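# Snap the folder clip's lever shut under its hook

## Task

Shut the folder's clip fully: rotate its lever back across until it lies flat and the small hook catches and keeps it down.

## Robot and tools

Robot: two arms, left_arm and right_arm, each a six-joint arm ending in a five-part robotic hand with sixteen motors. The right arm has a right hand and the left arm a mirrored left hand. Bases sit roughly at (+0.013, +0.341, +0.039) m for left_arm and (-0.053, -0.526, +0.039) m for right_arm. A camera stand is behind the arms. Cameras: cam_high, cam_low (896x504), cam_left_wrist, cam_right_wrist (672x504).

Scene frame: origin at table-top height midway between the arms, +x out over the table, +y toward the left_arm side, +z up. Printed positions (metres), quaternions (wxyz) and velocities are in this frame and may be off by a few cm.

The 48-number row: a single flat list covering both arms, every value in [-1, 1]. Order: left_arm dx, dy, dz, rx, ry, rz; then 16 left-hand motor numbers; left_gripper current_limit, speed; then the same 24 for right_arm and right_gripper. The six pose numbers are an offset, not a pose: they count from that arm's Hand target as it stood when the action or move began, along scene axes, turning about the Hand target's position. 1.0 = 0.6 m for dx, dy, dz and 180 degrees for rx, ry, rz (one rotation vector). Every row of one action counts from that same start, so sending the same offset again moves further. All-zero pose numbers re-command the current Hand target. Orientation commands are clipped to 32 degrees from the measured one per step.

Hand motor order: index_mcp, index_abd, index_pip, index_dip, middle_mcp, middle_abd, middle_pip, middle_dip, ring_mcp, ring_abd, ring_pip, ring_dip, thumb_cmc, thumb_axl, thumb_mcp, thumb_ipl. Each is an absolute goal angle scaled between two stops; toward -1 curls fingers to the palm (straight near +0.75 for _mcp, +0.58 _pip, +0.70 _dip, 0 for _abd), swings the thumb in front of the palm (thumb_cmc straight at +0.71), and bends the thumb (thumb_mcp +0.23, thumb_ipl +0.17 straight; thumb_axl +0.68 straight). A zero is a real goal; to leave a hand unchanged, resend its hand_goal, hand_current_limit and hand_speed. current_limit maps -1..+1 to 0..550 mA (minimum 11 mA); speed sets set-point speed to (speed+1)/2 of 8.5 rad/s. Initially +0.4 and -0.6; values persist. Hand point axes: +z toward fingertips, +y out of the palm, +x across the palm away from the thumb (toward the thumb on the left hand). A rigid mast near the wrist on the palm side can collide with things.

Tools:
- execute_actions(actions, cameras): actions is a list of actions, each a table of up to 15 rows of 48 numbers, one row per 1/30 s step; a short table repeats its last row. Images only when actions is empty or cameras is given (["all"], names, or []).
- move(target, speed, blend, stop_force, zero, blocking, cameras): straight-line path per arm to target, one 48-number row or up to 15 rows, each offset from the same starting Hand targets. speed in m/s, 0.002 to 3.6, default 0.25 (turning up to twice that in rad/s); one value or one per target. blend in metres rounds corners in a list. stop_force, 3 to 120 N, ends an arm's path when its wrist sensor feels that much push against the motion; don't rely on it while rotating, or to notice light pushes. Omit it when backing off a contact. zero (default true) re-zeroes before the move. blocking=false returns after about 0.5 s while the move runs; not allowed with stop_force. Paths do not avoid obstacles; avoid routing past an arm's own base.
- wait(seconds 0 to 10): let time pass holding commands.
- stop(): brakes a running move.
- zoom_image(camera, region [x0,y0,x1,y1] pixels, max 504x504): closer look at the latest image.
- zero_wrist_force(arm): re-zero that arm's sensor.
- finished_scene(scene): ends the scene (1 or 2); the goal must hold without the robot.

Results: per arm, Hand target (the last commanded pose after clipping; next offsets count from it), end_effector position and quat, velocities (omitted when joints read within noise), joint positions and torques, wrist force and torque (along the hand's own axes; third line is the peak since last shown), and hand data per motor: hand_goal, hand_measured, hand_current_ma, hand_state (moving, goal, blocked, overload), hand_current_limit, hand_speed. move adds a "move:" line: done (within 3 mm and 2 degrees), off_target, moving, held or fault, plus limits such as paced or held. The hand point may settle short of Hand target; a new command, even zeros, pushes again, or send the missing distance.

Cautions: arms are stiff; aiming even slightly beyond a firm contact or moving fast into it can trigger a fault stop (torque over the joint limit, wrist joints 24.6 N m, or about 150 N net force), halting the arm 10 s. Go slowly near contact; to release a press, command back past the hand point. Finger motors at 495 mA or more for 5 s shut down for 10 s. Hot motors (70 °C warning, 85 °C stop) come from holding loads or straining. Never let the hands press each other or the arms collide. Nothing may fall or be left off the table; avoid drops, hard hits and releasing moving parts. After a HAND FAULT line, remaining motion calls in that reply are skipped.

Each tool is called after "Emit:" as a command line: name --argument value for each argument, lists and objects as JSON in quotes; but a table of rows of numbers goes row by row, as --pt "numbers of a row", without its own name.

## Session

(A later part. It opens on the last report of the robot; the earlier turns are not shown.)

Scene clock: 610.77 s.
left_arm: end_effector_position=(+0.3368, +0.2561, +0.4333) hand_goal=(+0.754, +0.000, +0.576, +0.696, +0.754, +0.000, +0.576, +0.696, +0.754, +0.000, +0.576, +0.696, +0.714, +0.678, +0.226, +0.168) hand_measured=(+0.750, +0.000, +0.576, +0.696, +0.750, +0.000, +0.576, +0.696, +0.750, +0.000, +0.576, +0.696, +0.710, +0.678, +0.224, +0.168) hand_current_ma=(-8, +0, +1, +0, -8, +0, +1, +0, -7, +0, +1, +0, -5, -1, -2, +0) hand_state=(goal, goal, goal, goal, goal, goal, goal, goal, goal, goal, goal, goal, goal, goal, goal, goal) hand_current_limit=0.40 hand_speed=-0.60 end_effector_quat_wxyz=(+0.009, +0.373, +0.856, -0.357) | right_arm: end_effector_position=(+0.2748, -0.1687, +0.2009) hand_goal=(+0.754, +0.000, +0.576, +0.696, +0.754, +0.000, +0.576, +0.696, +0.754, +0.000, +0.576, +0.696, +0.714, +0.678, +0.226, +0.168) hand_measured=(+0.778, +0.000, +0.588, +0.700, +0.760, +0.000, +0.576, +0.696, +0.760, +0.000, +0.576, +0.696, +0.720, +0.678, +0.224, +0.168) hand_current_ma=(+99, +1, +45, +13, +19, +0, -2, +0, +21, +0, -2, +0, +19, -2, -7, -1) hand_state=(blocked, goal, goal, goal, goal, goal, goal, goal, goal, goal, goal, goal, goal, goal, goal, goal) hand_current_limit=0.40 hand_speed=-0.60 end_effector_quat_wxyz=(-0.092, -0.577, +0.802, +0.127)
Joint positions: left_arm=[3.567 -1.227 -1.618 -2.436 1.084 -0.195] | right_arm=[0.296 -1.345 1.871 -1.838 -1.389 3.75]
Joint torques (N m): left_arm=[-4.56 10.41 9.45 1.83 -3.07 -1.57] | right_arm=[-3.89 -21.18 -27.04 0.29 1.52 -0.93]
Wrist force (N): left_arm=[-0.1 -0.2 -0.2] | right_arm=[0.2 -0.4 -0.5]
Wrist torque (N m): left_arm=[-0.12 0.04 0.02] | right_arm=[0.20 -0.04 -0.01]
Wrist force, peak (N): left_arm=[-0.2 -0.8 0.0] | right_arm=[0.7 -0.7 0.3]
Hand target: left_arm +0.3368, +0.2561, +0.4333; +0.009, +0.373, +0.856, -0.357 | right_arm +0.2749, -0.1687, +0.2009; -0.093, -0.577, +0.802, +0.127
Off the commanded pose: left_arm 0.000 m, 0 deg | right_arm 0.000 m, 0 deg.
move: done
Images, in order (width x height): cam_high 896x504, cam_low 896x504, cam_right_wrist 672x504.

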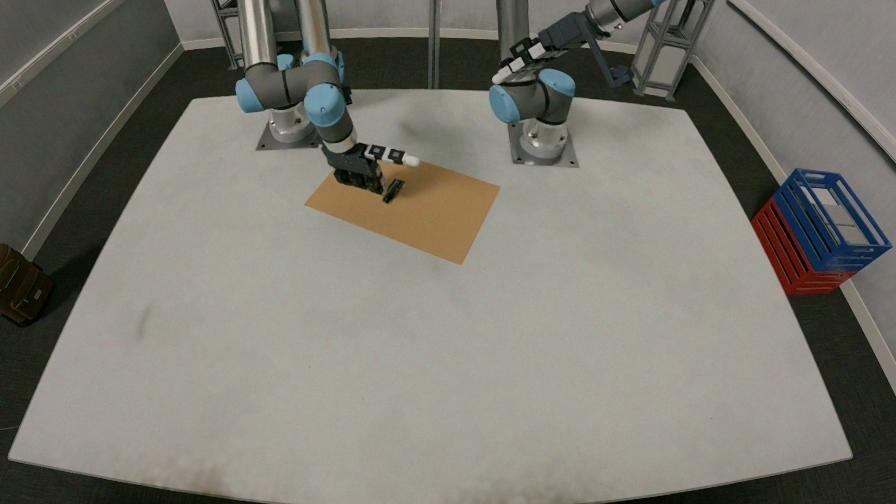

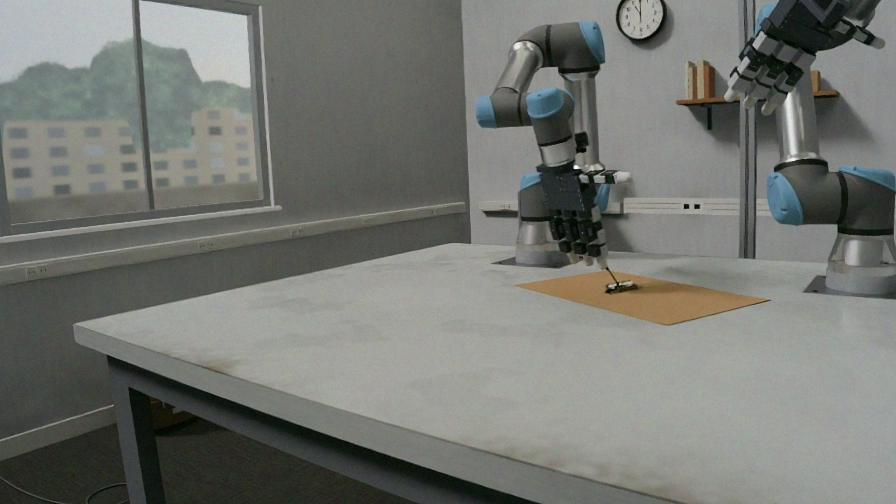

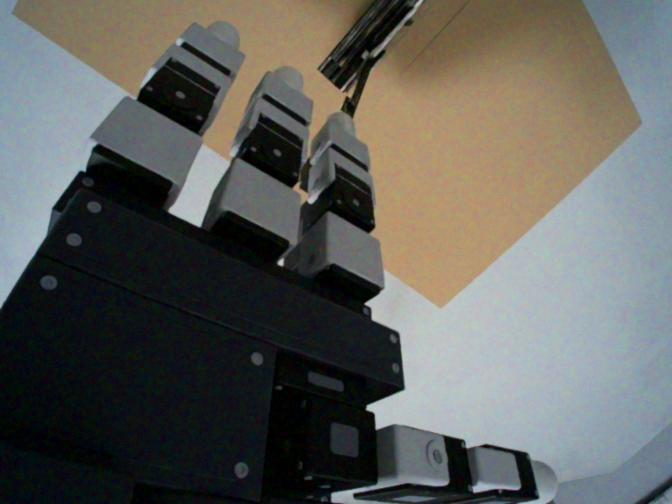

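Emit:
move --pt "0.0298 -0.0955 -0.1372 0.0271 0.0157 0.0362 0.754 0 0.576 0.696 0.754 0 0.576 0.696 0.754 0 0.576 0.696 0.714 0.678 0.226 0.168 0.4 -0.6 0.0234 -0.0088 0 0 0 0 0.754 0 0.576 0.696 0.754 0 0.576 0.696 0.754 0 0.576 0.696 0.714 0.678 -0.789 0.168 0.4 -0.6" --pt "0.0993 -0.3183 -0.4572 0.0902 0.0524 0.1208 0.754 0 0.576 0.696 0.754 0 0.576 0.696 0.754 0 0.576 0.696 0.714 0.678 0.226 0.168 0.4 -0.6 0.0674 -0.0239 -0.0258 0.0215 0.0631 0 0.754 0 0.576 0.696 0.754 0 0.576 0.696 0.754 0 0.576 0.696 0.714 0.678 -0.789 0.168 0.4 -0.6" --speed 0.12 --blend '[0.002,0]' --cameras '["cam_high","cam_low","cam_right_wrist","cam_left_wrist"]'

Emit:
zoom_image --camera "cam_low" --region '[560, 250, 660, 325]'

Emit:
zoom_image --camera "cam_right_wrist" --region '[270, 0, 430, 160]'

Emit:
zoom_image --camera "cam_high" --region '[350, 150, 470, 250]'

Scene clock: 697.07 s.
left_arm: end_effector_position=(+0.3965, +0.0652, +0.1591) hand_goal=(+0.754, +0.000, +0.576, +0.696, +0.754, +0.000, +0.576, +0.696, +0.754, +0.000, +0.576, +0.696, +0.714, +0.678, +0.226, +0.168) hand_measured=(+0.750, +0.000, +0.576, +0.696, +0.750, +0.000, +0.576, +0.696, +0.750, +0.000, +0.576, +0.696, +0.710, +0.678, +0.224, +0.168) hand_current_ma=(-8, +0, +1, +0, -8, +0, +1, +0, -7, +0, +1, +0, -5, -1, -4, +0) hand_state=(goal, goal, goal, goal, goal, goal, goal, goal, goal, goal, goal, goal, goal, goal, goal, goal) hand_current_limit=0.40 hand_speed=-0.60 end_effector_quat_wxyz=(-0.046, +0.173, +0.950, -0.254) | right_arm: end_effector_position=(+0.3155, -0.1831, +0.1854) hand_goal=(+0.754, +0.000, +0.576, +0.696, +0.754, +0.000, +0.576, +0.696, +0.754, +0.000, +0.576, +0.696, +0.714, +0.678, -0.788, +0.168) hand_measured=(+0.760, +0.000, +0.580, +0.698, +0.760, +0.000, +0.576, +0.696, +0.760, +0.000, +0.576, +0.696, +0.716, +0.678, -0.668, +0.168) hand_current_ma=(+22, +1, +13, +9, +19, +0, -2, +0, +21, +0, -2, +0, +10, +3, +385, -1) hand_state=(goal, goal, goal, goal, goal, goal, goal, goal, goal, goal, goal, goal, goal, goal, blocked, goal) hand_current_limit=0.40 hand_speed=-0.60 end_effector_quat_wxyz=(-0.152, -0.564, +0.784, +0.210)
Joint positions: left_arm=[2.907 -1.667 -2.062 -1.044 1.051 -1.446] | right_arm=[0.215 -1.176 1.734 -1.67 -1.306 3.63]
Joint torques (N m): left_arm=[1.79 15.18 14.54 2.62 -3.32 -0.67] | right_arm=[11.17 -45.98 -9.94 -3.72 -1.62 1.11]
Wrist force (N): left_arm=[-0.3 0.3 -0.2] | right_arm=[0.4 -0.2 -0.2]
Wrist torque (N m): left_arm=[0.02 0.07 -0.21] | right_arm=[-0.01 -0.07 0.03]
Wrist force, peak (N): left_arm=[0.2 -0.8 -1.3] | right_arm=[0.2 -0.5 -1.0]
Hand target: left_arm +0.3964, +0.0652, +0.1590; -0.046, +0.173, +0.950, -0.254 | right_arm +0.3154, -0.1830, +0.1854; -0.152, -0.564, +0.784, +0.210
Off the commanded pose: left_arm 0.000 m, 0 deg | right_arm 0.000 m, 0 deg.
move: done

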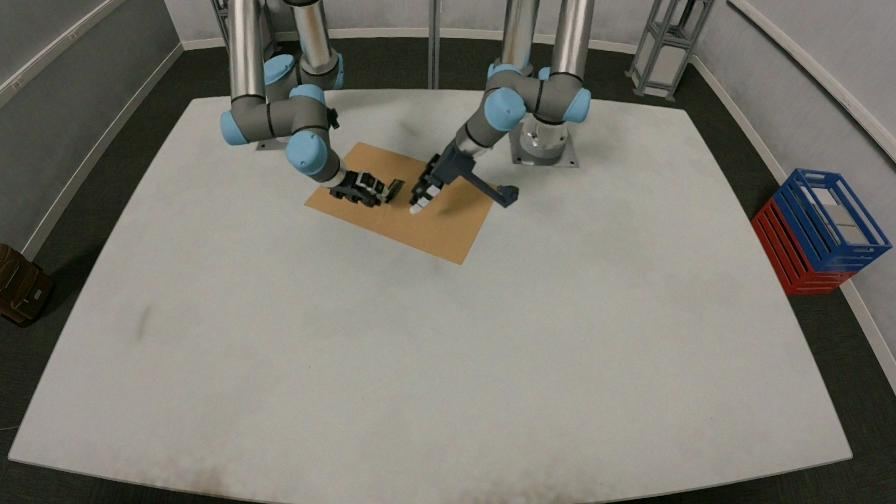

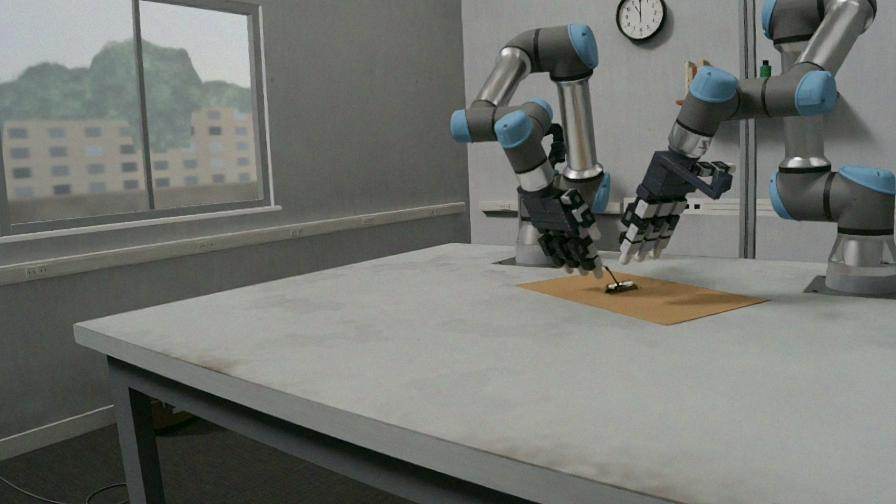

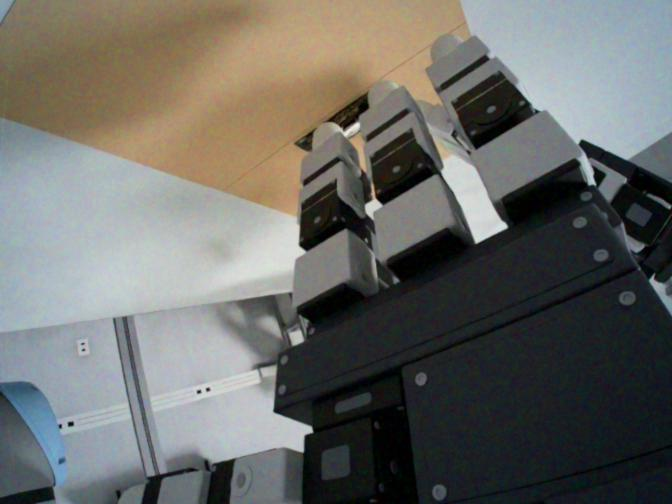

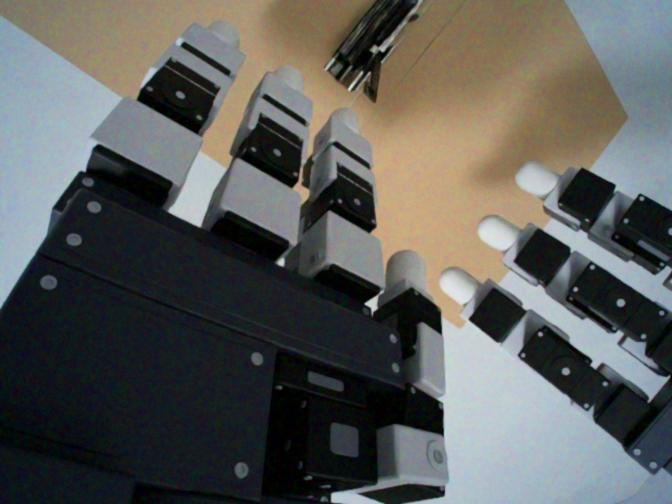

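Scaled by 5.040 from the camera's 896x504 image, which has a finer 1280x720 frame.

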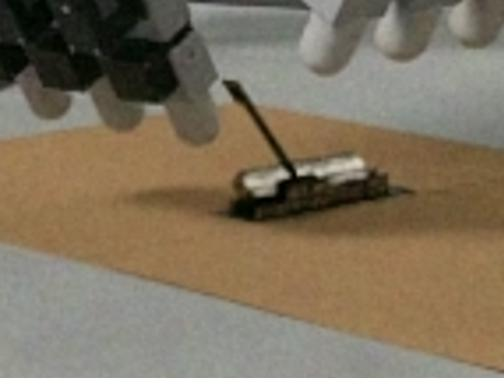

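Scaled by 3.150 from the camera's 672x504 image, which has a finer 960x720 frame.

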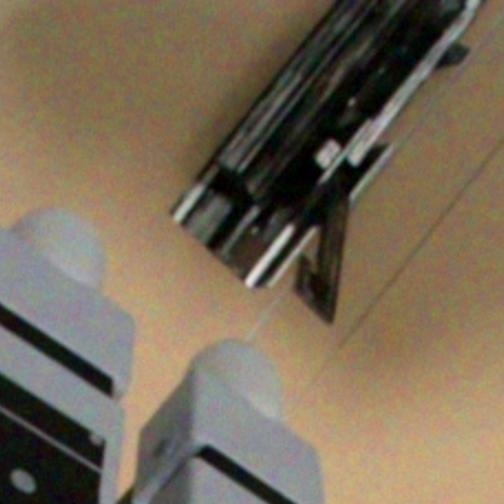

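Scaled by 4.200 from the camera's 896x504 image, which has a finer 1280x720 frame.

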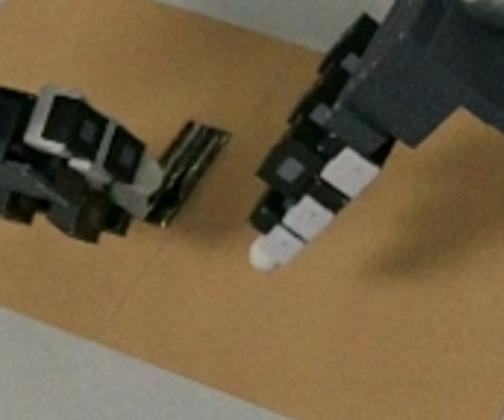

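Emit:
move --target '[0,0,-0.1167,0,0,0, 0.754,0,0.576,0.696,0.754,0,0.576,0.696,0.754,0,0.576,0.696,0.714,0.678,0.226,0.168,0.7,-0.6, 0,0,0,0,0,0, 0.754,0,0.576,0.696,0.754,0,0.576,0.696,0.754,0,0.576,0.696,0.714,0.678,-0.65,0.168,0.4,-0.6]' --speed 0.1

Emit:
move --target '[0,0,-0.06,0,0,0, 0.754,0,0.576,0.696,0.754,0,0.576,0.696,0.754,0,0.576,0.696,0.714,0.678,0.226,0.168,0.7,-0.6, 0,0,0,0,0,0, 0.754,0,0.576,0.696,0.754,0,0.576,0.696,0.754,0,0.576,0.696,0.714,0.678,-0.65,0.168,0.4,-0.6]' --speed 0.015 --stop_force 12 --cameras '["cam_high","cam_low"]'

Emit:
zoom_image --camera "cam_low" --region '[560, 230, 720, 350]'

Scene clock: 706.87 s.
left_arm: end_effector_position=(+0.3963, +0.0652, +0.0889) hand_goal=(+0.754, +0.000, +0.576, +0.696, +0.754, +0.000, +0.576, +0.696, +0.754, +0.000, +0.576, +0.696, +0.714, +0.678, +0.226, +0.168) hand_measured=(+0.750, +0.000, +0.576, +0.696, +0.750, +0.000, +0.576, +0.696, +0.750, +0.000, +0.576, +0.696, +0.710, +0.678, +0.224, +0.168) hand_current_ma=(-8, +0, +1, +0, -8, +0, +1, +0, -7, +0, +1, +0, -5, -1, -4, +0) hand_state=(goal, goal, goal, goal, goal, goal, goal, goal, goal, goal, goal, goal, goal, goal, goal, goal) hand_current_limit=0.70 hand_speed=-0.60 end_effector_quat_wxyz=(-0.046, +0.173, +0.950, -0.254) | right_arm: end_effector_position=(+0.3154, -0.1830, +0.1854) hand_goal=(+0.754, +0.000, +0.576, +0.696, +0.754, +0.000, +0.576, +0.696, +0.754, +0.000, +0.576, +0.696, +0.714, +0.678, -0.650, +0.168) hand_measured=(+0.760, +0.000, +0.580, +0.698, +0.760, +0.000, +0.576, +0.696, +0.760, +0.000, +0.576, +0.696, +0.716, +0.678, -0.648, +0.168) hand_current_ma=(+22, +1, +13, +9, +19, +0, -2, +0, +21, +0, -2, +0, +10, +3, +4, -1) hand_state=(goal, goal, goal, goal, goal, goal, goal, goal, goal, goal, goal, goal, goal, goal, goal, goal) hand_current_limit=0.40 hand_speed=-0.60 end_effector_quat_wxyz=(-0.152, -0.564, +0.784, +0.210)
Joint positions: left_arm=[2.907 -1.789 -2.146 -0.839 1.051 -1.446] | right_arm=[0.215 -1.176 1.734 -1.67 -1.307 3.63]
Joint torques (N m): left_arm=[-7.01 23.77 27.66 2.47 -2.12 -1.98] | right_arm=[13.85 -46.19 -9.74 -3.55 -1.55 1.09]
Wrist force (N): left_arm=[-0.4 0.4 -0.6] | right_arm=[0.4 0.1 0.0]
Wrist torque (N m): left_arm=[0.08 0.06 -0.12] | right_arm=[0.00 -0.08 0.04]
Wrist force, peak (N): left_arm=[-0.4 -0.2 -1.1] | right_arm=[0.5 -0.3 -0.5]
Hand target: left_arm +0.3964, +0.0652, +0.0890; -0.046, +0.173, +0.950, -0.254 | right_arm +0.3154, -0.1830, +0.1854; -0.152, -0.564, +0.784, +0.210
Off the commanded pose: left_arm 0.000 m, 0 deg | right_arm 0.000 m, 0 deg.
move: done

Scene clock: 709.20 s.
left_arm: end_effector_position=(+0.3964, +0.0651, +0.0706) hand_goal=(+0.754, +0.000, +0.576, +0.696, +0.754, +0.000, +0.576, +0.696, +0.754, +0.000, +0.576, +0.696, +0.714, +0.678, +0.226, +0.168) hand_measured=(+0.752, +0.000, +0.576, +0.696, +0.754, +0.000, +0.576, +0.696, +0.754, +0.000, +0.578, +0.696, +0.710, +0.678, +0.224, +0.168) hand_current_ma=(-1, +0, +1, +0, -1, +0, +1, +0, +0, +0, +1, +0, -5, -1, -4, +0) hand_state=(goal, goal, goal, goal, goal, goal, goal, goal, goal, goal, goal, goal, goal, goal, goal, goal) hand_current_limit=0.70 hand_speed=-0.60 end_effector_quat_wxyz=(-0.046, +0.173, +0.950, -0.254) | right_arm: end_effector_position=(+0.3154, -0.1830, +0.1854) hand_goal=(+0.754, +0.000, +0.576, +0.696, +0.754, +0.000, +0.576, +0.696, +0.754, +0.000, +0.576, +0.696, +0.714, +0.678, -0.650, +0.168) hand_measured=(+0.760, +0.000, +0.580, +0.698, +0.760, +0.000, +0.576, +0.696, +0.760, +0.000, +0.576, +0.696, +0.716, +0.678, -0.648, +0.168) hand_current_ma=(+22, +1, +13, +9, +19, +0, -2, +0, +21, +0, -2, +0, +10, +3, +4, -1) hand_state=(goal, goal, goal, goal, goal, goal, goal, goal, goal, goal, goal, goal, goal, goal, goal, goal) hand_current_limit=0.40 hand_speed=-0.60 end_effector_quat_wxyz=(-0.152, -0.564, +0.784, +0.210)
Joint positions: left_arm=[2.907 -1.827 -2.162 -0.784 1.051 -1.446] | right_arm=[0.215 -1.176 1.734 -1.67 -1.307 3.63]
Joint torques (N m): left_arm=[-6.63 31.97 27.76 2.47 1.85 -0.6] | right_arm=[13.55 -45.69 -9.73 -3.54 -1.43 1.18]
Wrist force (N): left_arm=[0.3 -0.5 -2.7] | right_arm=[0.4 0.0 -0.3]
Wrist torque (N m): left_arm=[0.24 -0.01 -0.02] | right_arm=[0.02 -0.07 0.03]
Wrist force, peak (N): left_arm=[0.1 -2.3 -17.2] | right_arm=[0.4 0.0 -0.5]
Hand target: left_arm +0.3964, +0.0651, +0.0706; -0.046, +0.173, +0.950, -0.254 (not the last commanded pose) | right_arm +0.3154, -0.1830, +0.1854; -0.152, -0.564, +0.784, +0.210
Off the commanded pose: left_arm 0.018 m, 0 deg | right_arm 0.000 m, 0 deg.
move: contact (left_arm)
Images, in order (width x height): cam_high 896x504, cam_low 896x504.

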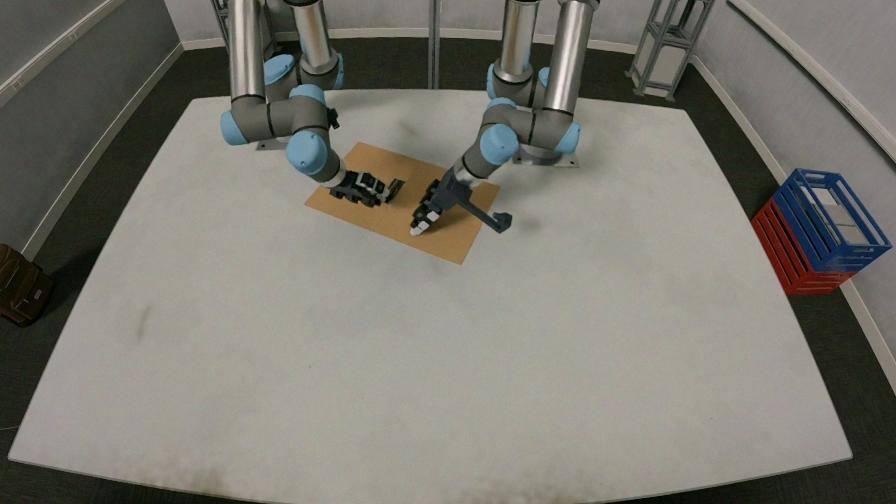

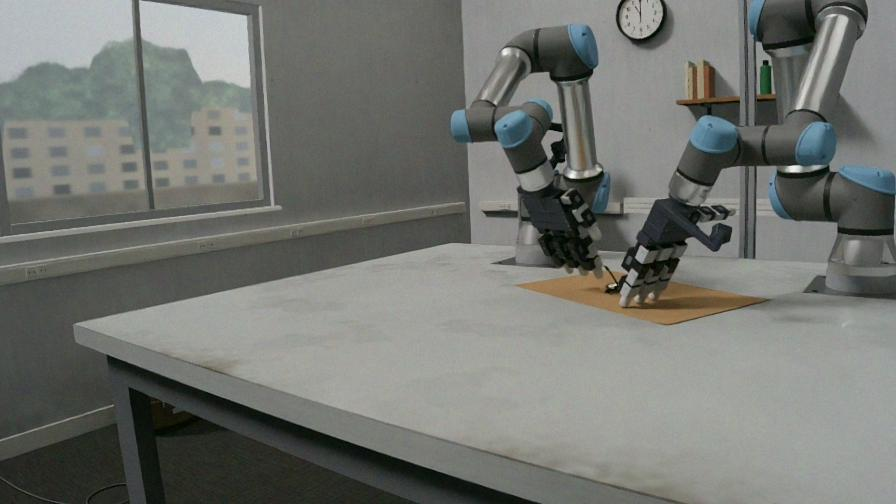

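Scaled by 3.150 from the camera's 896x504 image, which has a finer 1280x720 frame.

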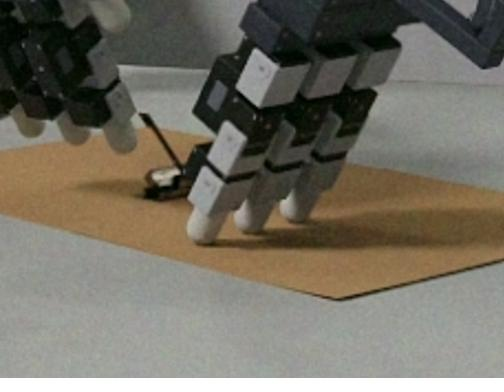

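Emit:
move --target '[0,0,-0.0025,0,0,0, 0.754,0,0.576,0.696,0.754,0,0.576,0.696,0.754,0,0.576,0.696,0.714,0.678,0.226,0.168,0.7,-0.6, 0,0,0,0,0,0, 0.754,0,0.576,0.696,0.754,0,0.576,0.696,0.754,0,0.576,0.696,0.714,0.678,-0.65,0.168,0.4,-0.6]' --speed 0.01

Scene clock: 713.70 s.
left_arm: end_effector_position=(+0.3964, +0.0651, +0.0691) hand_goal=(+0.754, +0.000, +0.576, +0.696, +0.754, +0.000, +0.576, +0.696, +0.754, +0.000, +0.576, +0.696, +0.714, +0.678, +0.226, +0.168) hand_measured=(+0.760, +0.002, +0.578, +0.696, +0.762, +0.002, +0.580, +0.696, +0.762, +0.002, +0.580, +0.696, +0.710, +0.678, +0.224, +0.168) hand_current_ma=(+13, +3, +4, +0, +14, +3, +5, +0, +14, +3, +7, +0, -5, -1, -4, +0) hand_state=(goal, goal, goal, goal, goal, goal, goal, goal, goal, goal, goal, goal, goal, goal, goal, goal) hand_current_limit=0.70 hand_speed=-0.60 end_effector_quat_wxyz=(-0.046, +0.173, +0.950, -0.254) | right_arm: end_effector_position=(+0.3154, -0.1830, +0.1854) hand_goal=(+0.754, +0.000, +0.576, +0.696, +0.754, +0.000, +0.576, +0.696, +0.754, +0.000, +0.576, +0.696, +0.714, +0.678, -0.650, +0.168) hand_measured=(+0.760, +0.000, +0.580, +0.698, +0.760, +0.000, +0.576, +0.696, +0.760, +0.000, +0.576, +0.696, +0.716, +0.678, -0.648, +0.168) hand_current_ma=(+22, +1, +13, +9, +19, +0, -2, +0, +21, +0, -2, +0, +10, +3, +4, -1) hand_state=(goal, goal, goal, goal, goal, goal, goal, goal, goal, goal, goal, goal, goal, goal, goal, goal) hand_current_limit=0.40 hand_speed=-0.60 end_effector_quat_wxyz=(-0.152, -0.564, +0.784, +0.210)
Joint positions: left_arm=[2.907 -1.83 -2.164 -0.78 1.051 -1.446] | right_arm=[0.215 -1.176 1.734 -1.67 -1.307 3.63]
Joint torques (N m): left_arm=[-6.95 11.82 -2.95 0.84 1.66 -0.48] | right_arm=[13.24 -46.01 -9.9 -3.58 -1.27 0.97]
Wrist force (N): left_arm=[-0.5 -3.2 -22.4] | right_arm=[0.4 0.1 -0.2]
Wrist torque (N m): left_arm=[1.89 -0.41 -0.01] | right_arm=[0.02 -0.08 0.03]
Wrist force, peak (N): left_arm=[0.7 -2.9 -24.8] | right_arm=[0.7 0.2 -0.1]
Hand target: left_arm +0.3964, +0.0651, +0.0691; -0.046, +0.173, +0.950, -0.254 | right_arm +0.3154, -0.1830, +0.1854; -0.152, -0.564, +0.784, +0.210
Off the commanded pose: left_arm 0.000 m, 0 deg | right_arm 0.000 m, 0 deg.
move: done

Emit:
move --pt "0 0 0 0 0 0 0.754 0 0.576 0.696 0.754 0 0.576 0.696 0.754 0 0.576 0.696 0.714 0.678 0.226 0.168 0.7 -0.6 -0.0195 0.011 0.0012 0 0 0 0.754 0 0.576 0.696 0.754 0 0.576 0.696 0.754 0 0.576 0.696 0.714 0.678 -0.65 0.168 0.4 -0.6" --pt "0 0 0 0 0 0 0.754 0 0.576 0.696 0.754 0 0.576 0.696 0.754 0 0.576 0.696 0.714 0.678 0.226 0.168 0.7 -0.6 -0.0587 0.025 0.0177 -0.009 -0.0263 0 0.754 0 0.576 0.696 0.754 0 0.576 0.696 0.754 0 0.576 0.696 0.714 0.678 -0.65 0.168 0.4 -0.6" --speed 0.03 --blend '[0.003,0]' --cameras '["cam_high","cam_low","cam_right_wrist"]'

Emit:
zoom_image --camera "cam_low" --region '[560, 250, 660, 325]'

Emit:
zoom_image --camera "cam_right_wrist" --region '[270, 0, 430, 160]'

Emit:
zoom_image --camera "cam_high" --region '[350, 150, 430, 230]'

Scene clock: 743.07 s.
left_arm: end_effector_position=(+0.3964, +0.0651, +0.0691) hand_goal=(+0.754, +0.000, +0.576, +0.696, +0.754, +0.000, +0.576, +0.696, +0.754, +0.000, +0.576, +0.696, +0.714, +0.678, +0.226, +0.168) hand_measured=(+0.760, +0.002, +0.578, +0.696, +0.762, +0.002, +0.580, +0.696, +0.762, +0.002, +0.580, +0.696, +0.710, +0.678, +0.224, +0.168) hand_current_ma=(+13, +3, +4, +0, +14, +3, +5, +0, +14, +3, +7, +0, -5, -1, -4, +0) hand_state=(goal, goal, goal, goal, goal, goal, goal, goal, goal, goal, goal, goal, goal, goal, goal, goal) hand_current_limit=0.70 hand_speed=-0.60 end_effector_quat_wxyz=(-0.046, +0.173, +0.950, -0.254) | right_arm: end_effector_position=(+0.2800, -0.1680, +0.1960) hand_goal=(+0.754, +0.000, +0.576, +0.696, +0.754, +0.000, +0.576, +0.696, +0.754, +0.000, +0.576, +0.696, +0.714, +0.678, -0.650, +0.168) hand_measured=(+0.770, +0.000, +0.584, +0.698, +0.760, +0.000, +0.576, +0.696, +0.760, +0.000, +0.576, +0.696, +0.716, +0.678, -0.648, +0.168) hand_current_ma=(+67, +1, +31, +9, +19, +0, -2, +0, +21, +0, -2, +0, +10, +3, +4, -1) hand_state=(goal, goal, goal, goal, goal, goal, goal, goal, goal, goal, goal, goal, goal, goal, goal, goal) hand_current_limit=0.40 hand_speed=-0.60 end_effector_quat_wxyz=(-0.127, -0.570, +0.792, +0.175)
Joint positions: left_arm=[2.907 -1.83 -2.164 -0.78 1.051 -1.446] | right_arm=[0.27 -1.278 1.825 -1.75 -1.329 3.702]
Joint torques (N m): left_arm=[-6.58 23.55 -0.47 -0.33 1.66 -0.54] | right_arm=[-7.8 -24.51 -28.39 0.31 0.72 -1.04]
Wrist force (N): left_arm=[-0.6 -3.2 -22.2] | right_arm=[0.0 -0.6 -0.4]
Wrist torque (N m): left_arm=[1.88 -0.40 -0.01] | right_arm=[0.12 -0.05 -0.07]
Wrist force, peak (N): left_arm=[-0.5 -3.3 -22.7] | right_arm=[0.4 -0.9 0.2]
Hand target: left_arm +0.3964, +0.0651, +0.0691; -0.046, +0.173, +0.950, -0.254 | right_arm +0.2802, -0.1680, +0.1960; -0.127, -0.570, +0.792, +0.176
Off the commanded pose: left_arm 0.000 m, 0 deg | right_arm 0.000 m, 0 deg.
move: done
Images, in order (width x height): cam_high 896x504, cam_low 896x504, cam_right_wrist 672x504.

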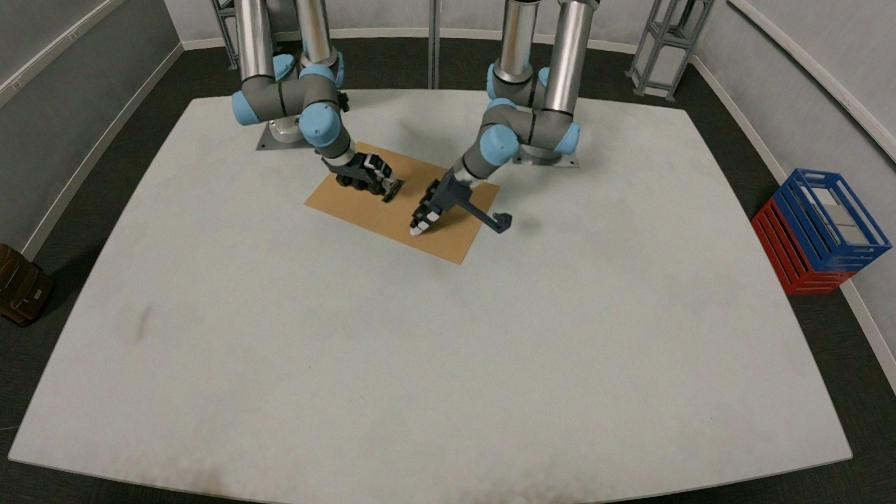

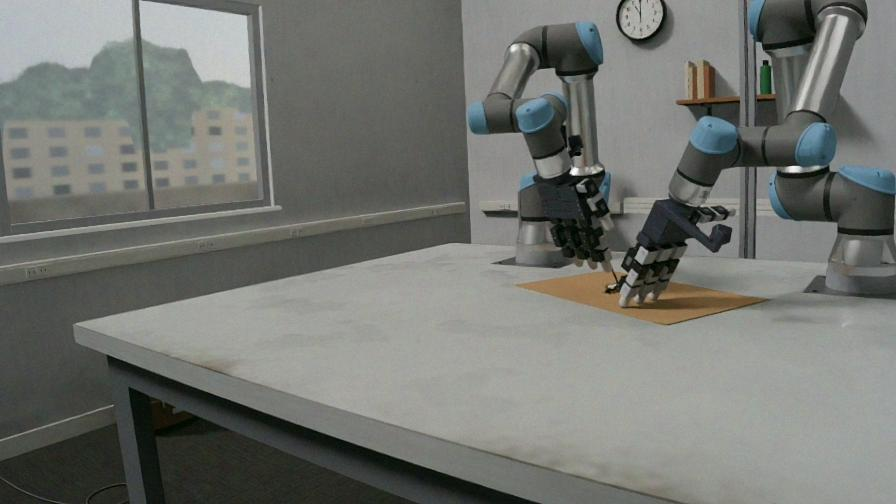

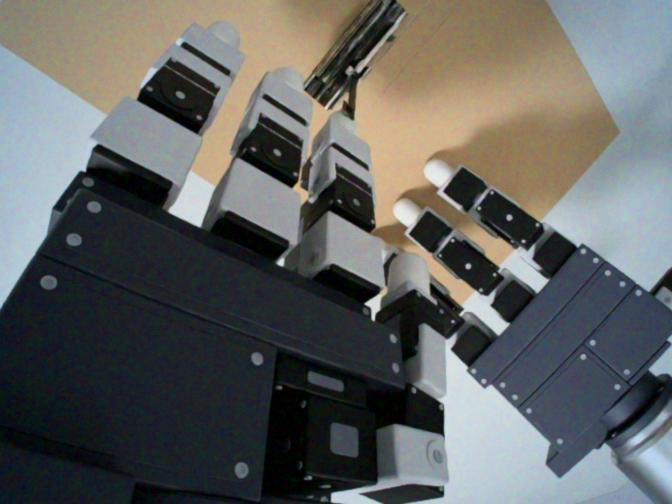

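Scaled by 5.040 from the camera's 896x504 image, which has a finer 1280x720 frame.

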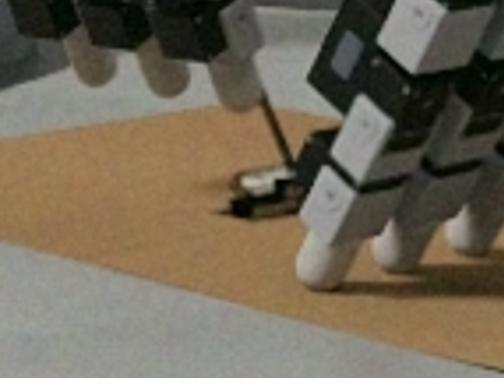

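Scaled by 3.150 from the camera's 672x504 image, which has a finer 960x720 frame.

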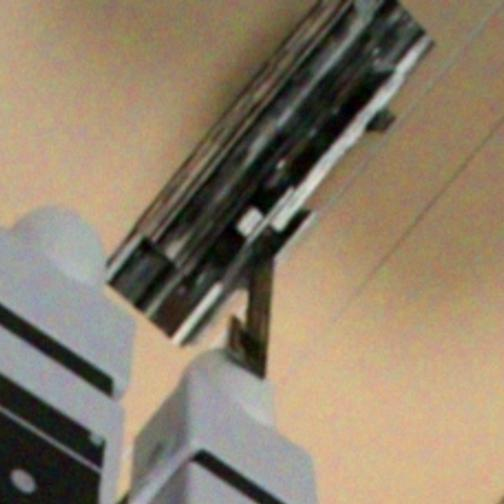

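Scaled by 6.300 from the camera's 896x504 image, which has a finer 1280x720 frame.

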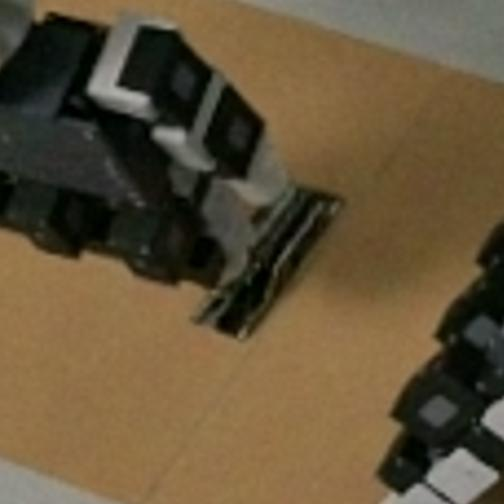

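Emit:
move --target '[0,0,0,0,0,0, 0.754,0,0.576,0.696,0.754,0,0.576,0.696,0.754,0,0.576,0.696,0.714,0.678,0.226,0.168,0.7,-0.6, -0.0662,0.0233,-0.0027,-0.0233,-0.0683,0, 0.754,0,0.576,0.696,0.754,0,0.576,0.696,0.754,0,0.576,0.696,0.714,0.678,-0.65,0.168,0.4,-0.6]' --speed 0.03 --cameras '["cam_high","cam_low","cam_right_wrist"]'

Emit:
zoom_image --camera "cam_low" --region '[560, 250, 660, 325]'

Emit:
zoom_image --camera "cam_right_wrist" --region '[270, 0, 430, 160]'

Scene clock: 754.60 s.
left_arm: end_effector_position=(+0.3964, +0.0651, +0.0691) hand_goal=(+0.754, +0.000, +0.576, +0.696, +0.754, +0.000, +0.576, +0.696, +0.754, +0.000, +0.576, +0.696, +0.714, +0.678, +0.226, +0.168) hand_measured=(+0.760, +0.002, +0.578, +0.696, +0.762, +0.002, +0.580, +0.696, +0.762, +0.002, +0.580, +0.696, +0.710, +0.678, +0.224, +0.168) hand_current_ma=(+13, +3, +4, +0, +14, +3, +5, +0, +14, +3, +7, +0, -5, -1, -4, +0) hand_state=(goal, goal, goal, goal, goal, goal, goal, goal, goal, goal, goal, goal, goal, goal, goal, goal) hand_current_limit=0.70 hand_speed=-0.60 end_effector_quat_wxyz=(-0.046, +0.173, +0.950, -0.254) | right_arm: end_effector_position=(+0.2403, -0.1540, +0.1944) hand_goal=(+0.754, +0.000, +0.576, +0.696, +0.754, +0.000, +0.576, +0.696, +0.754, +0.000, +0.576, +0.696, +0.714, +0.678, -0.650, +0.168) hand_measured=(+0.770, +0.000, +0.584, +0.698, +0.758, +0.000, +0.576, +0.696, +0.758, +0.000, +0.576, +0.696, +0.716, +0.678, -0.648, +0.168) hand_current_ma=(+68, +2, +32, +9, +13, +0, -2, +0, +14, +0, -2, +0, +10, +3, +4, -1) hand_state=(goal, goal, goal, goal, goal, goal, goal, goal, goal, goal, goal, goal, goal, goal, goal, goal) hand_current_limit=0.40 hand_speed=-0.60 end_effector_quat_wxyz=(-0.062, -0.581, +0.807, +0.084)
Joint positions: left_arm=[2.907 -1.83 -2.164 -0.78 1.051 -1.446] | right_arm=[0.371 -1.421 1.967 -1.955 -1.437 3.838]
Joint torques (N m): left_arm=[-7.33 23.27 1.35 0.03 1.67 -0.62] | right_arm=[-8.5 -18.46 -26.65 0.19 2.11 -1]
Wrist force (N): left_arm=[-0.4 -3.1 -22.3] | right_arm=[0.0 -0.5 0.1]
Wrist torque (N m): left_arm=[1.91 -0.42 -0.01] | right_arm=[0.14 -0.08 -0.01]
Wrist force, peak (N): left_arm=[-0.5 -3.2 -22.8] | right_arm=[-0.1 -0.8 0.7]
Hand target: left_arm +0.3964, +0.0651, +0.0691; -0.046, +0.173, +0.950, -0.254 | right_arm +0.2404, -0.1541, +0.1944; -0.063, -0.581, +0.807, +0.085
Off the commanded pose: left_arm 0.000 m, 0 deg | right_arm 0.000 m, 0 deg.
move: done
Images, in order (width x height): cam_high 896x504, cam_low 896x504, cam_right_wrist 672x504.

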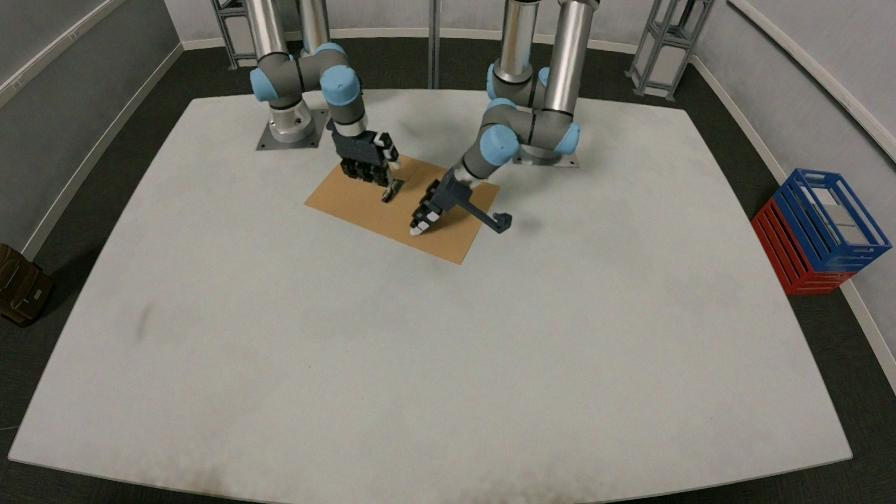

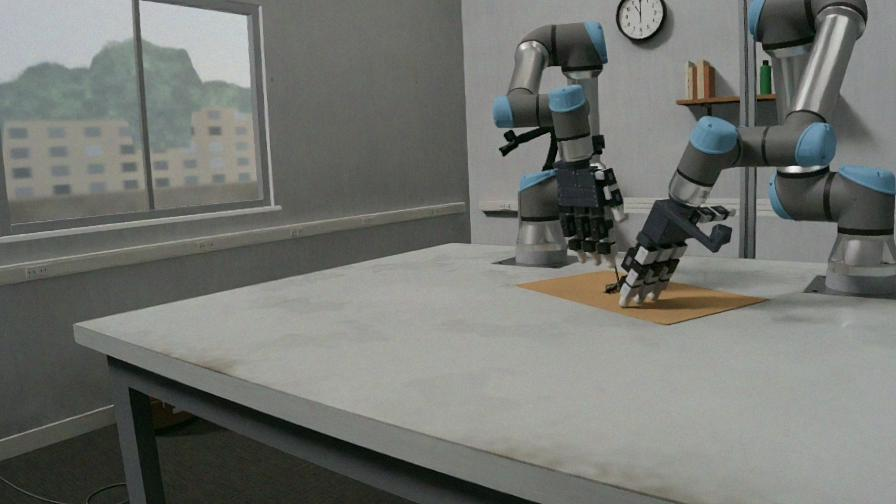

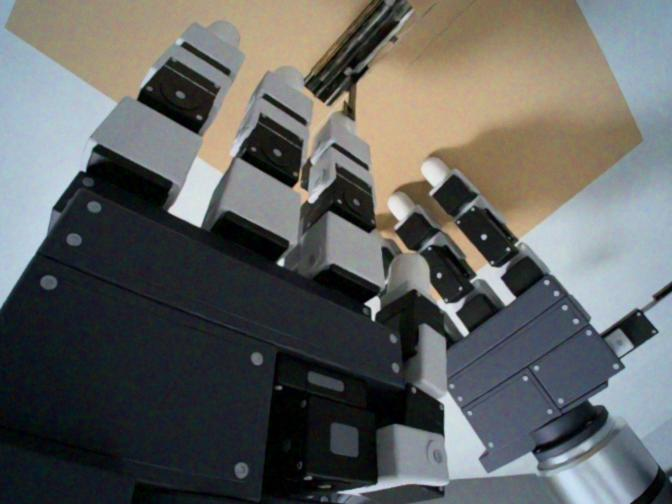

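Scaled by 5.040 from the camera's 896x504 image, which has a finer 1280x720 frame.

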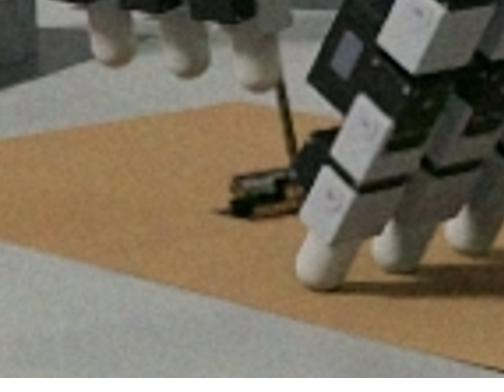

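Scaled by 3.150 from the camera's 672x504 image, which has a finer 960x720 frame.

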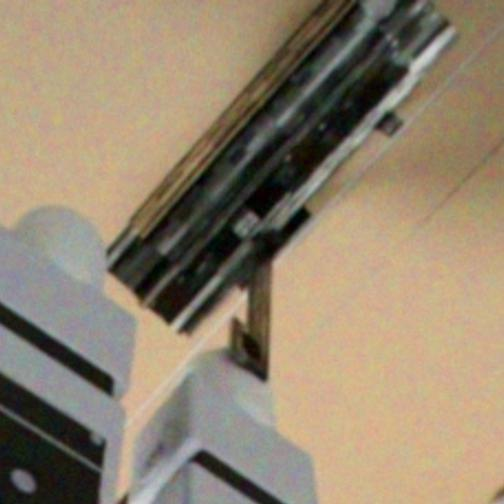

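Emit:
move --target '[0,0,0,0,0,0, 0.754,0,0.576,0.696,0.754,0,0.576,0.696,0.754,0,0.576,0.696,0.714,0.678,0.226,0.168,0.7,-0.6, -0.0613,0.0217,-0.017,-0.0215,-0.0631,0, 0.754,0,0.576,0.696,0.754,0,0.576,0.696,0.754,0,0.576,0.696,0.714,0.678,-0.65,0.168,0.4,-0.6]' --speed 0.03 --cameras '["cam_high","cam_low","cam_right_wrist"]'

Emit:
zoom_image --camera "cam_low" --region '[560, 250, 660, 325]'

Emit:
zoom_image --camera "cam_right_wrist" --region '[270, 0, 430, 160]'

Emit:
zoom_image --camera "cam_high" --region '[350, 150, 430, 230]'

Scene clock: 764.70 s.
left_arm: end_effector_position=(+0.3964, +0.0651, +0.0691) hand_goal=(+0.754, +0.000, +0.576, +0.696, +0.754, +0.000, +0.576, +0.696, +0.754, +0.000, +0.576, +0.696, +0.714, +0.678, +0.226, +0.168) hand_measured=(+0.760, +0.002, +0.578, +0.696, +0.762, +0.002, +0.580, +0.696, +0.762, +0.002, +0.580, +0.696, +0.710, +0.678, +0.224, +0.168) hand_current_ma=(+13, +3, +4, +0, +14, +3, +5, +0, +14, +3, +7, +0, -5, -1, -4, +0) hand_state=(goal, goal, goal, goal, goal, goal, goal, goal, goal, goal, goal, goal, goal, goal, goal, goal) hand_current_limit=0.70 hand_speed=-0.60 end_effector_quat_wxyz=(-0.046, +0.173, +0.950, -0.254) | right_arm: end_effector_position=(+0.2036, -0.1410, +0.1842) hand_goal=(+0.754, +0.000, +0.576, +0.696, +0.754, +0.000, +0.576, +0.696, +0.754, +0.000, +0.576, +0.696, +0.714, +0.678, -0.650, +0.168) hand_measured=(+0.770, +0.000, +0.584, +0.698, +0.756, +0.000, +0.576, +0.696, +0.756, +0.000, +0.576, +0.696, +0.716, +0.678, -0.648, +0.168) hand_current_ma=(+68, +2, +32, +9, +4, +0, -2, +0, +4, +0, -2, +0, +8, +3, +4, -1) hand_state=(goal, goal, goal, goal, goal, goal, goal, goal, goal, goal, goal, goal, goal, goal, goal, goal) hand_current_limit=0.40 hand_speed=-0.60 end_effector_quat_wxyz=(-0.002, -0.584, +0.812, -0.001)
Joint positions: left_arm=[2.907 -1.83 -2.164 -0.78 1.051 -1.446] | right_arm=[0.497 -1.516 2.085 -2.136 -1.573 3.975]
Joint torques (N m): left_arm=[-6.61 23.89 4.06 -0.29 1.74 -0.8] | right_arm=[-11.3 -15.94 -25.35 -0.4 2.21 -0.91]
Wrist force (N): left_arm=[-0.6 -3.1 -22.3] | right_arm=[-0.6 -0.3 0.7]
Wrist torque (N m): left_arm=[1.91 -0.39 -0.01] | right_arm=[0.14 0.01 -0.03]
Wrist force, peak (N): left_arm=[-0.6 -3.2 -22.8] | right_arm=[-0.7 -0.3 0.8]
Hand target: left_arm +0.3964, +0.0651, +0.0691; -0.046, +0.173, +0.950, -0.254 | right_arm +0.2037, -0.1410, +0.1842; -0.002, -0.584, +0.812, -0.001
Off the commanded pose: left_arm 0.000 m, 0 deg | right_arm 0.000 m, 0 deg.
move: done
Images, in order (width x height): cam_high 896x504, cam_low 896x504, cam_right_wrist 672x504.

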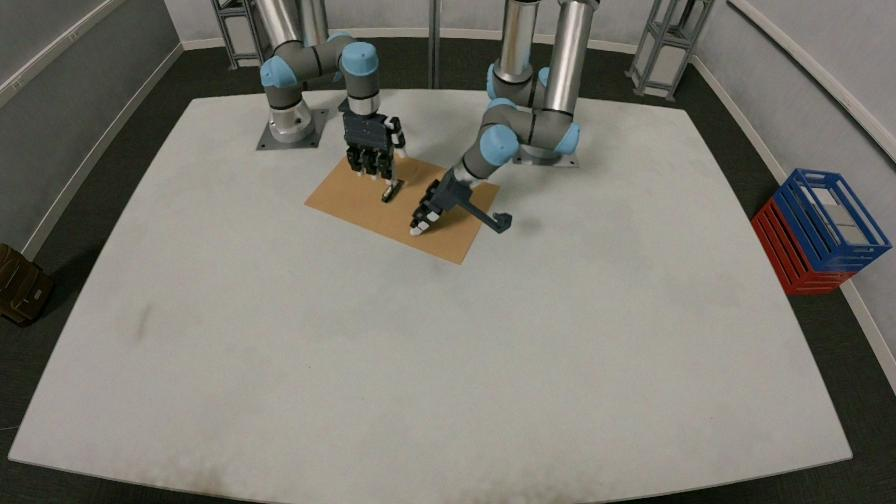

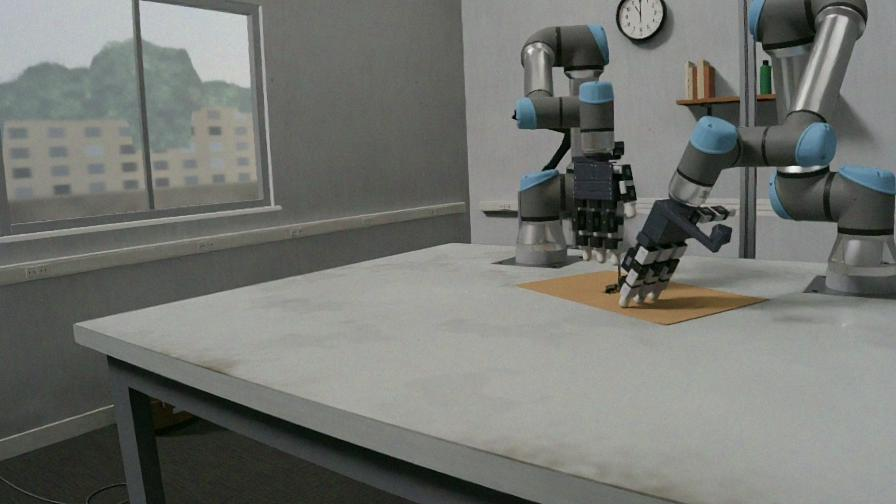

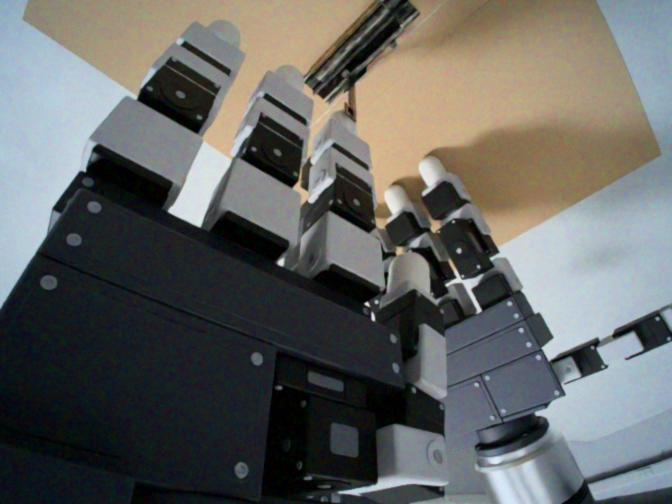

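Scaled by 5.040 from the camera's 896x504 image, which has a finer 1280x720 frame.

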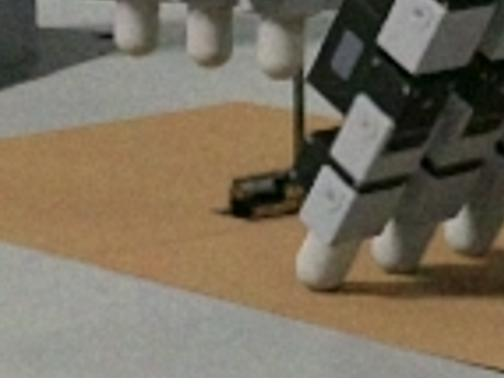

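Scaled by 3.150 from the camera's 672x504 image, which has a finer 960x720 frame.

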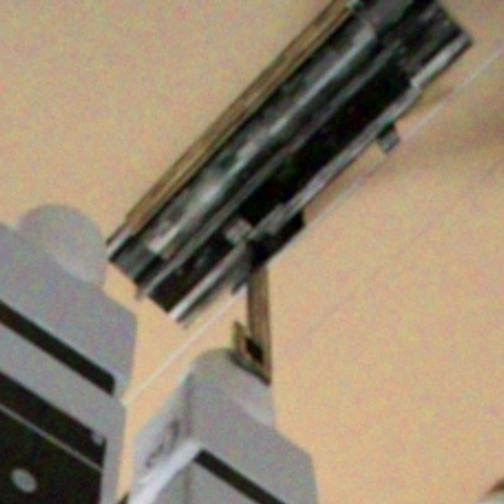

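Scaled by 6.300 from the camera's 896x504 image, which has a finer 1280x720 frame.

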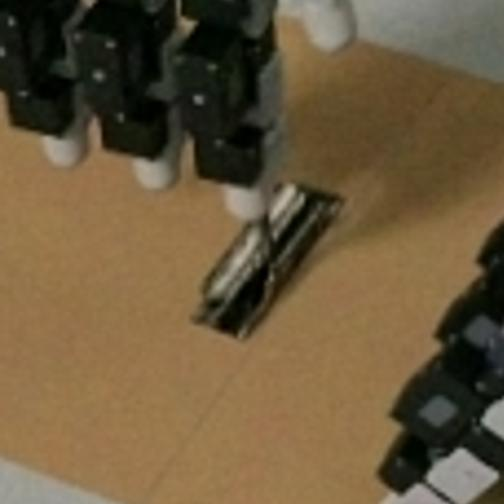

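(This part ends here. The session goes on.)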